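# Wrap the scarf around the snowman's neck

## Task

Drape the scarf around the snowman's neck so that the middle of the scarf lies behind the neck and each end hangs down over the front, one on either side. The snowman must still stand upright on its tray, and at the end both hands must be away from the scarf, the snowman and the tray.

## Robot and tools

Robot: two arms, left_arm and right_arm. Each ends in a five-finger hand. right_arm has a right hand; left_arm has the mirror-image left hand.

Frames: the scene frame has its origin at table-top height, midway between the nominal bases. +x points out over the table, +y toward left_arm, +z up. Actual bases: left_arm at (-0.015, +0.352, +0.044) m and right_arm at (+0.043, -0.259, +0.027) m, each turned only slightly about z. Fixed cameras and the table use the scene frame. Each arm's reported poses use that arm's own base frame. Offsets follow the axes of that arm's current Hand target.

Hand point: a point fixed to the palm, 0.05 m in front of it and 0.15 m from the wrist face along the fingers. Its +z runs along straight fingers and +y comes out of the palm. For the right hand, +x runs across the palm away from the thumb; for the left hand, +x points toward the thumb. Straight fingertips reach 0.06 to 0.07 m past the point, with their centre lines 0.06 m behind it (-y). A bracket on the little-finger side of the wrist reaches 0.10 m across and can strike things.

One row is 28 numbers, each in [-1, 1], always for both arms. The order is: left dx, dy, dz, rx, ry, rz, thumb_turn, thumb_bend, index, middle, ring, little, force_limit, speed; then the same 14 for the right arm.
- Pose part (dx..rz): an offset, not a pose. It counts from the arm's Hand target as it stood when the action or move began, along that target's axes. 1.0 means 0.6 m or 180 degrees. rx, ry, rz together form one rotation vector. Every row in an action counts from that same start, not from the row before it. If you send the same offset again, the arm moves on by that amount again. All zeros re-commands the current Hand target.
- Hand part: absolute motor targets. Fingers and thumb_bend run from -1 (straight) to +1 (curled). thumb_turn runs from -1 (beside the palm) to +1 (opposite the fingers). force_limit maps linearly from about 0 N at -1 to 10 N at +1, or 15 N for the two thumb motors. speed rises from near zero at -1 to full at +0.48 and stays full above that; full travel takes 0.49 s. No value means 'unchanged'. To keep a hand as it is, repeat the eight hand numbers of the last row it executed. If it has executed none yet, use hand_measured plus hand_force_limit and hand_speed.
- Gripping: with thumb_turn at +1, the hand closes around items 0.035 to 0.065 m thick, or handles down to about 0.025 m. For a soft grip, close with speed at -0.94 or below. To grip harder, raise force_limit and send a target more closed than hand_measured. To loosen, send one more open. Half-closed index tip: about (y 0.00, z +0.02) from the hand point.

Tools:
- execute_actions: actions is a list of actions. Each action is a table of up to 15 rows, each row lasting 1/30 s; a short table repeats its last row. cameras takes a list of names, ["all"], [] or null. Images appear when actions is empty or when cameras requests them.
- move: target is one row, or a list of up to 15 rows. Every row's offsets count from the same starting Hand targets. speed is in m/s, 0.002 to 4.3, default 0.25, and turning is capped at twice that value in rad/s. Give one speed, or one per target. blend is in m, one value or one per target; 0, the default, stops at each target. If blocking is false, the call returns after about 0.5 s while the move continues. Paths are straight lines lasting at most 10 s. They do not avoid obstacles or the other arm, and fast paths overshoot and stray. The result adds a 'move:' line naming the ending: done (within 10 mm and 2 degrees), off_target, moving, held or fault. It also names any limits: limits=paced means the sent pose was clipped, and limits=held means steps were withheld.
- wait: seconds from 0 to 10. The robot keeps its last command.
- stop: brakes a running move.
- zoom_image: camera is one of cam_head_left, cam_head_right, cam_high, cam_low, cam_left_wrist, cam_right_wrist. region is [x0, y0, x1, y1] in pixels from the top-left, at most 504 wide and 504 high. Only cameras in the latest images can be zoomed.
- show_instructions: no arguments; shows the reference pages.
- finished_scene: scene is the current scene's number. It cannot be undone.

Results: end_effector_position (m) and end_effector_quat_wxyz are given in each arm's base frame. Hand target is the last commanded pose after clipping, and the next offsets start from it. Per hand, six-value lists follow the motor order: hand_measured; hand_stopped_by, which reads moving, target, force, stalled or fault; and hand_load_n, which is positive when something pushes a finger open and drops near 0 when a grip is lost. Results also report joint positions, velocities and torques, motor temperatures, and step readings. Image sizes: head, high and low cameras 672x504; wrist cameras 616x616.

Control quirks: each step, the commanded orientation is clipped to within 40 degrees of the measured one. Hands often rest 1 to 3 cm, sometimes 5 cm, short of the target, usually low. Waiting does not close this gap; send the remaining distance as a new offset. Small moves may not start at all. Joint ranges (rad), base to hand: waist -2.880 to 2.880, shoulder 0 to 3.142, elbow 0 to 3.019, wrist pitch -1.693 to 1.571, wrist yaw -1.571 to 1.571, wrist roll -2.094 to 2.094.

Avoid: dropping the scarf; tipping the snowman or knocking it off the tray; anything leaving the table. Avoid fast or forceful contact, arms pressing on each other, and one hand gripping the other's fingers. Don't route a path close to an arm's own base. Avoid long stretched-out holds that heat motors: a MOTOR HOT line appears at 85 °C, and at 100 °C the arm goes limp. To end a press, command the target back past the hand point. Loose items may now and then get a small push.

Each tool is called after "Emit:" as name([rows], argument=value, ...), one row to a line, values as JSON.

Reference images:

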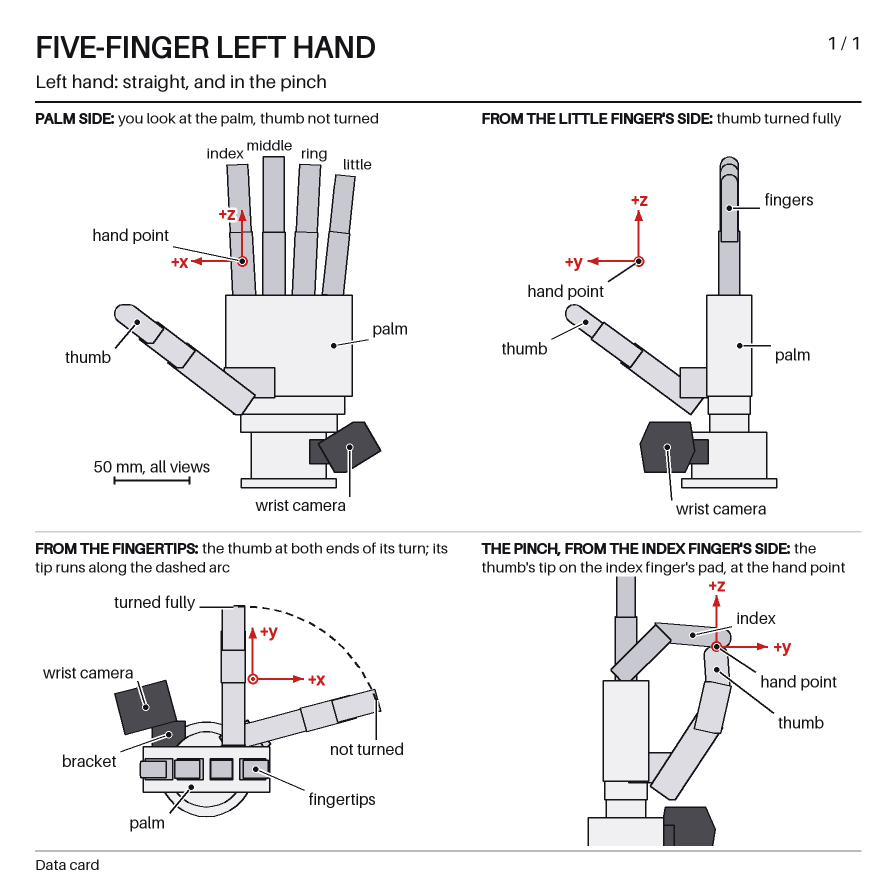

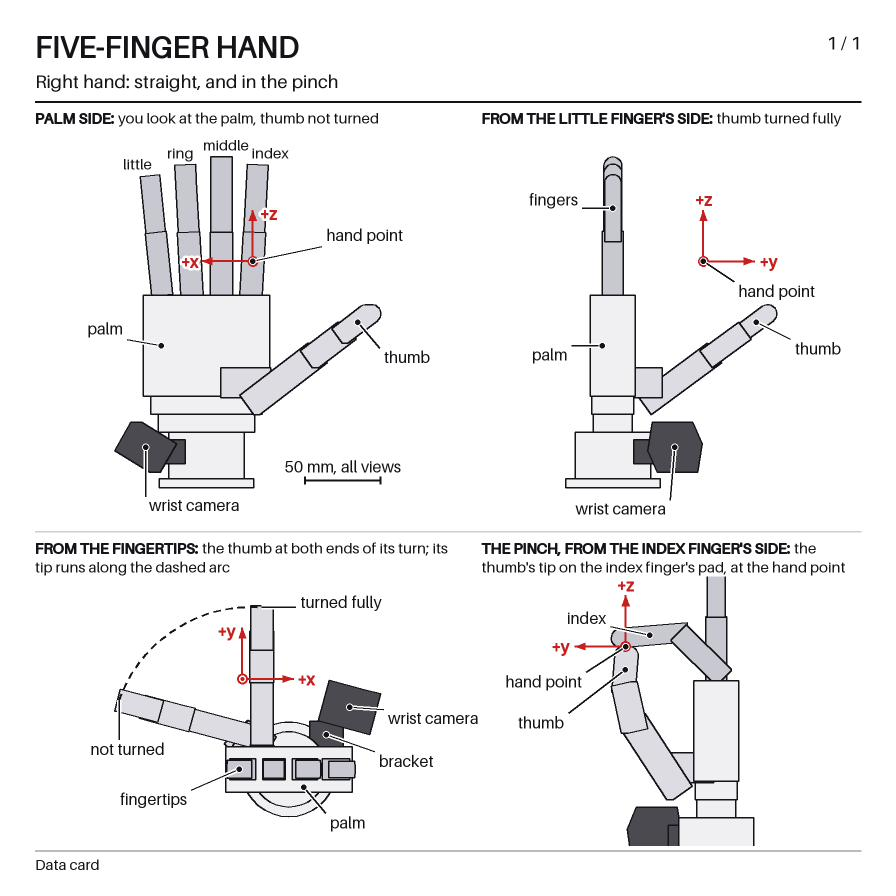

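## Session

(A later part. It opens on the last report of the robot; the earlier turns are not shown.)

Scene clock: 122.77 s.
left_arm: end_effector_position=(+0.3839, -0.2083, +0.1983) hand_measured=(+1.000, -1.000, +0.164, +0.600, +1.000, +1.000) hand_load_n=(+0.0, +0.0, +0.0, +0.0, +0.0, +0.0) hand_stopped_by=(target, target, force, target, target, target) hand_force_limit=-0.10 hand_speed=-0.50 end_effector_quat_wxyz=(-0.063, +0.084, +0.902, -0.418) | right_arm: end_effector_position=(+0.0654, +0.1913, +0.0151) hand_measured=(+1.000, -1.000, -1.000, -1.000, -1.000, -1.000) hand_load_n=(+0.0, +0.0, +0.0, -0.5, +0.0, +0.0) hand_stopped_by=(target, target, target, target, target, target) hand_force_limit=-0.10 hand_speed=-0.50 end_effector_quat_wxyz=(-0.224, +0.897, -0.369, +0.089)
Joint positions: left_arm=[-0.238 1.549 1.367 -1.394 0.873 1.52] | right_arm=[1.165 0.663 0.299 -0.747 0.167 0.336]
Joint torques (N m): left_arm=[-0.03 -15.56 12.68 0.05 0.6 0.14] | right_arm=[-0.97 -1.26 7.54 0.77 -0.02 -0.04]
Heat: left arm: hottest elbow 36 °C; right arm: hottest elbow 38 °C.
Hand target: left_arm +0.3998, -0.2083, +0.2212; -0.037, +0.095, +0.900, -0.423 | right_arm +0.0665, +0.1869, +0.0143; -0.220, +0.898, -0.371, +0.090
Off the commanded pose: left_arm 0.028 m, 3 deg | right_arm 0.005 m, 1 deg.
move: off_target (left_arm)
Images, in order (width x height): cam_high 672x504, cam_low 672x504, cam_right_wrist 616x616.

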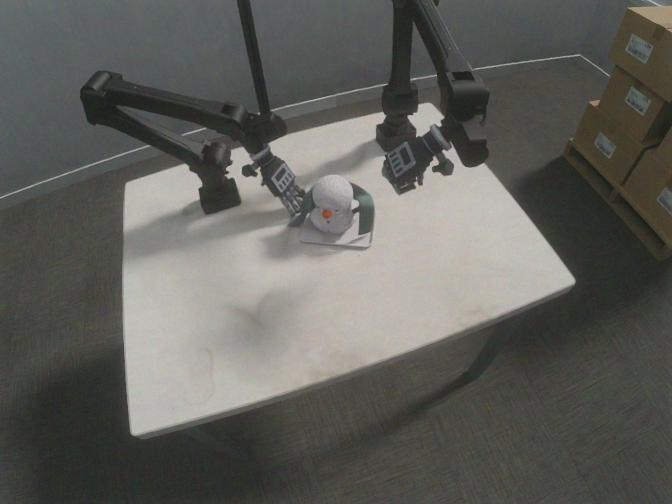

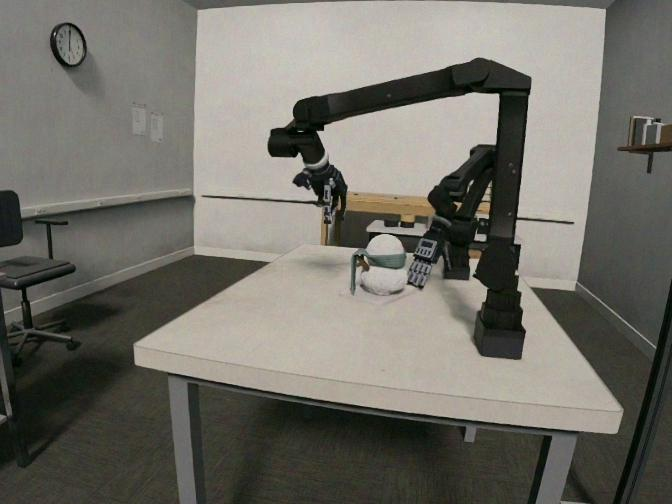

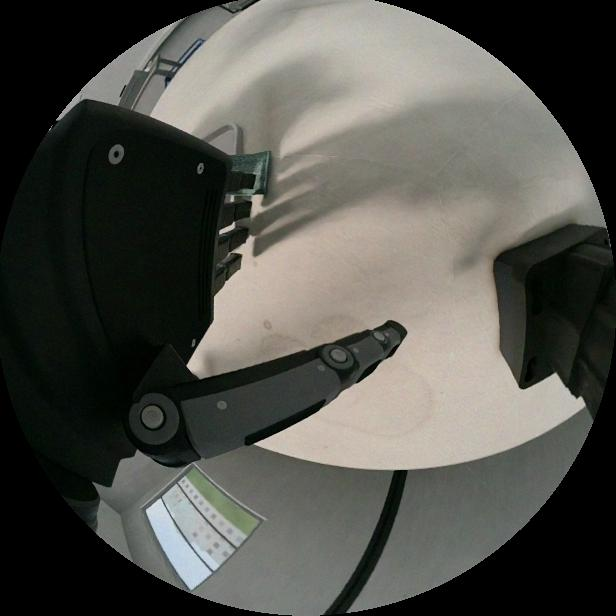

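Emit:
move(target=[0,0,0,0,0,0,1,-1,0.5,0.6,1,1,-0.1,-0.5,0.09,0,0.01,0,0,0,1,-1,-1,-1,-1,-1,-0.1,-0.5], speed=0.06, cameras=["cam_high","cam_right_wrist","cam_head_left"])

Emit:
zoom_image(camera="cam_right_wrist", region=[130, 60, 330, 260])

Emit:
zoom_image(camera="cam_high", region=[260, 150, 360, 230])

Emit:
zoom_image(camera="cam_head_left", region=[260, 210, 420, 350])

Scene clock: 125.00 s.
left_arm: end_effector_position=(+0.3839, -0.2083, +0.1983) hand_measured=(+1.000, -1.000, +0.164, +0.600, +1.000, +1.000) hand_load_n=(+0.0, +0.0, +0.0, +0.0, +0.0, +0.0) hand_stopped_by=(target, target, force, target, target, target) hand_force_limit=-0.10 hand_speed=-0.50 end_effector_quat_wxyz=(-0.063, +0.084, +0.902, -0.418) | right_arm: end_effector_position=(+0.1056, +0.1535, +0.0118) hand_measured=(+1.000, -1.000, -1.000, -1.000, -1.000, -1.000) hand_load_n=(+0.0, +0.0, +0.0, +0.0, +0.0, +0.0) hand_stopped_by=(target, target, target, target, target, target) hand_force_limit=-0.10 hand_speed=-0.50 end_effector_quat_wxyz=(-0.221, +0.898, -0.369, +0.089)
Joint positions: left_arm=[-0.238 1.549 1.367 -1.394 0.873 1.52] | right_arm=[0.804 0.62 0.277 -0.747 0.004 0.012]
Joint torques (N m): left_arm=[0.15 -15.21 12.63 0.06 0.59 0.14] | right_arm=[-1.03 -0.44 7.24 1.52 -0.12 -0.02]
Heat: left arm: hottest elbow 36 °C; right arm: hottest elbow 38 °C.
Hand target: left_arm +0.3998, -0.2083, +0.2212; -0.037, +0.095, +0.900, -0.423 | right_arm +0.1067, +0.1508, +0.0090; -0.220, +0.898, -0.371, +0.090
Off the commanded pose: left_arm 0.028 m, 3 deg | right_arm 0.004 m, 0 deg.
move: off_target (left_arm)
Images, in order (width x height): cam_head_left 672x504, cam_high 672x504, cam_right_wrist 616x616.

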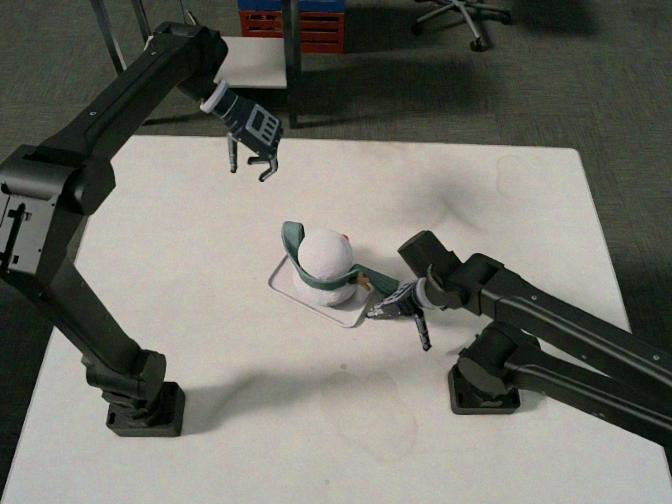

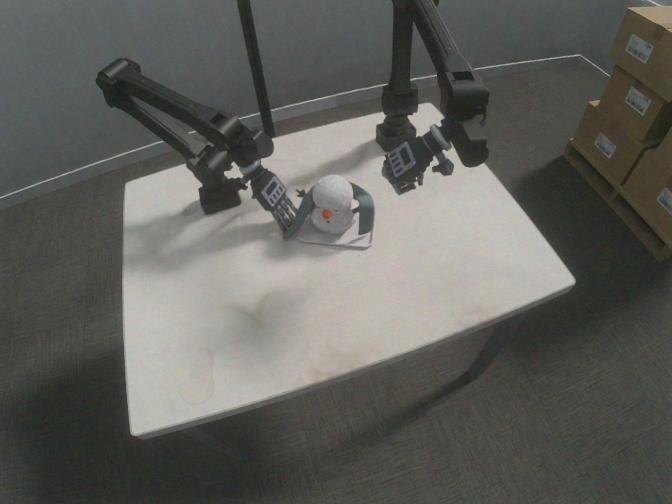

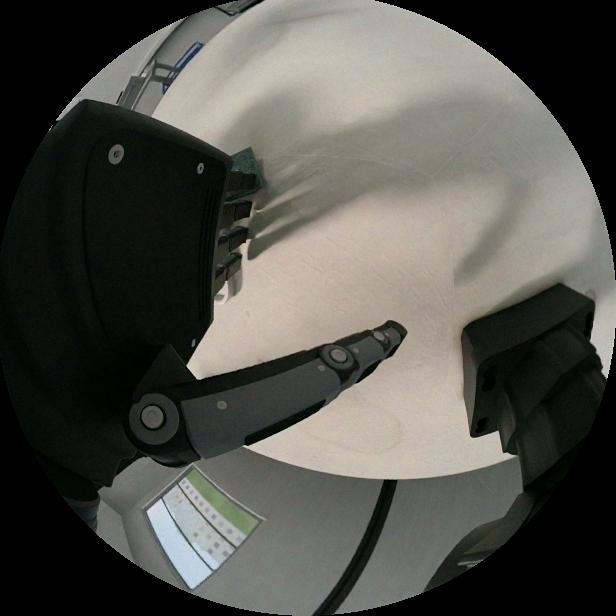

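Scaled by 2.520 from the camera's 616x616 image, which has a finer 880x880 frame.

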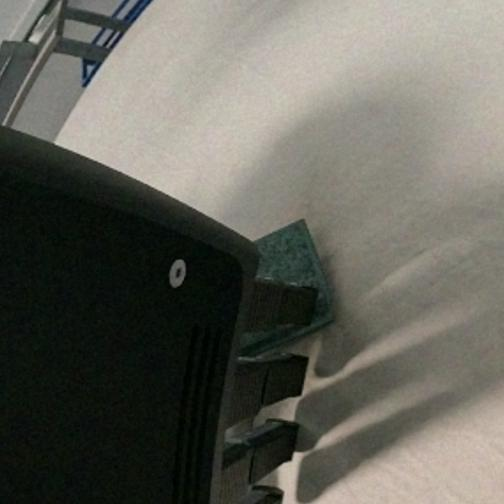

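Scaled by 5.040.

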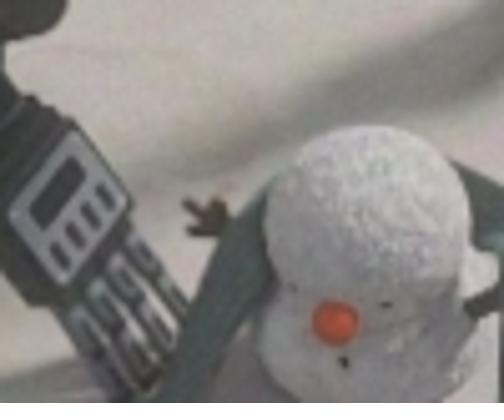

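Scaled by 3.150.

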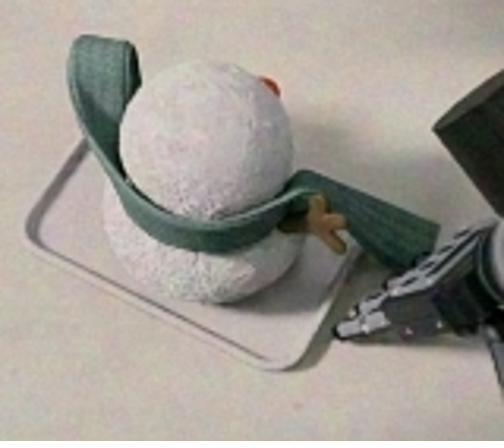

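Emit:
zoom_image(camera="cam_high", region=[240, 170, 400, 270])

Scaled by 3.150.

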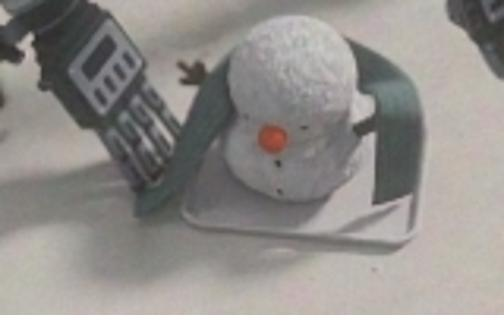

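Emit:
move([
  [0,0,0,0,0,0,1,-1,0.5,0.6,1,1,-0.1,-0.5,-0.03,0.0354,-0.1124,0,0,0,1,-1,-1,-1,-1,-1,-0.1,-0.5],
  [0,0,0,0,0,0,1,-1,0.5,0.6,1,1,-0.1,-0.5,-0.1,0.03,-0.2424,0,0,0,1,-1,-1,-1,-1,-1,-0.1,-0.5],
], speed=[0.08,0.15], blend=0.02, cameras=["cam_high","cam_low","cam_head_left"])

Emit:
zoom_image(camera="cam_high", region=[240, 150, 400, 270])

Emit:
zoom_image(camera="cam_head_left", region=[260, 210, 420, 350])

Emit:
zoom_image(camera="cam_low", region=[340, 220, 480, 320])

Scene clock: 128.50 s.
left_arm: end_effector_position=(+0.3839, -0.2083, +0.1983) hand_measured=(+1.000, -1.000, +0.164, +0.600, +1.000, +1.000) hand_load_n=(+0.0, +0.0, +0.0, +0.0, +0.0, +0.0) hand_stopped_by=(target, target, force, target, target, target) hand_force_limit=-0.10 hand_speed=-0.50 end_effector_quat_wxyz=(-0.063, +0.084, +0.902, -0.418) | right_arm: end_effector_position=(+0.0067, +0.1269, +0.1076) hand_measured=(+1.000, -1.000, -1.000, -1.000, -1.000, -1.000) hand_load_n=(+0.0, -0.5, +0.0, +0.0, +0.0, +0.0) hand_stopped_by=(target, target, target, target, target, target) hand_force_limit=-0.10 hand_speed=-0.50 end_effector_quat_wxyz=(-0.205, +0.900, -0.372, +0.095)
Joint positions: left_arm=[-0.238 1.549 1.367 -1.394 0.873 1.52] | right_arm=[1.536 0.327 0.491 -1.404 0.319 0.694]
Joint torques (N m): left_arm=[0.21 -15.33 12.68 0.02 0.58 0.13] | right_arm=[1.32 3.02 12.04 0.46 0.33 0.14]
Heat: left arm: hottest elbow 36 °C; right arm: hottest elbow 38 °C.
Hand target: left_arm +0.3998, -0.2083, +0.2212; -0.037, +0.095, +0.900, -0.423 | right_arm +0.0056, +0.1343, +0.1298; -0.220, +0.897, -0.371, +0.090
Off the commanded pose: left_arm 0.028 m, 3 deg | right_arm 0.023 m, 2 deg.
move: off_target (left_arm, right_arm)
Images, in order (width x height): cam_head_left 672x504, cam_high 672x504, cam_low 672x504.

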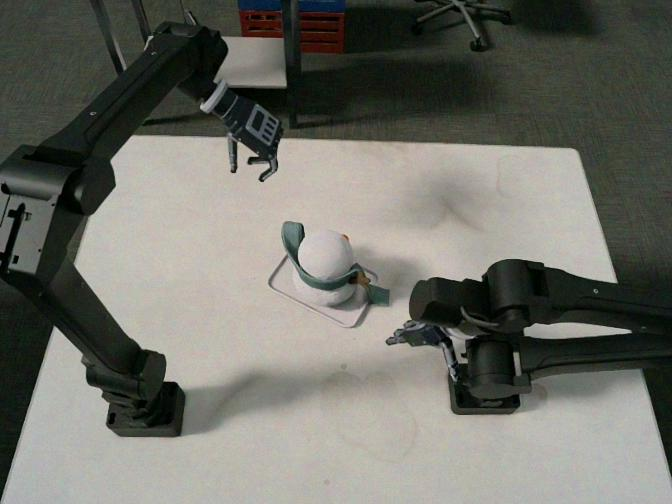

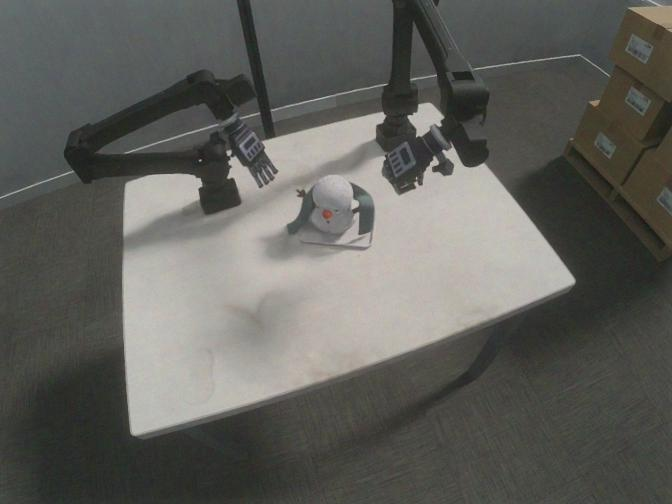

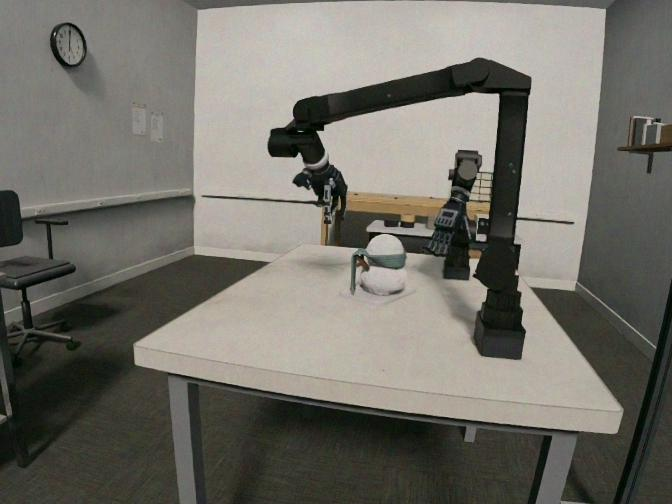

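Scaled by 3.150.

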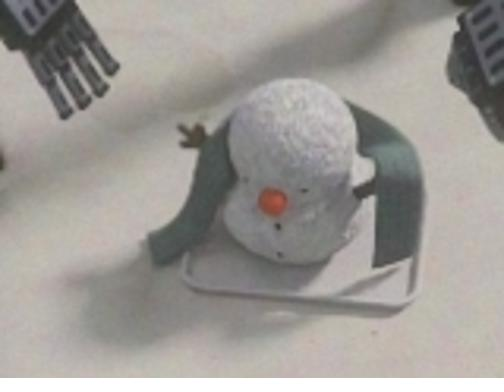

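Scaled by 3.150.

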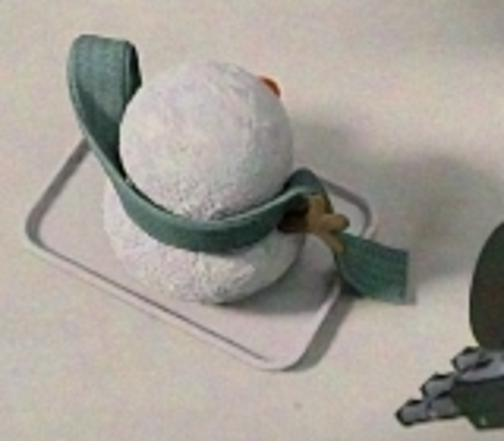

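Scaled by 3.600.

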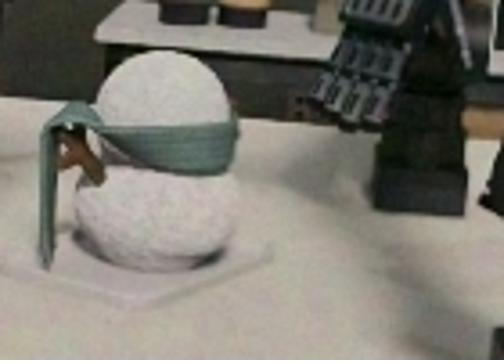

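Emit:
finished_scene(scene=2)

The scene is finished: the task was done.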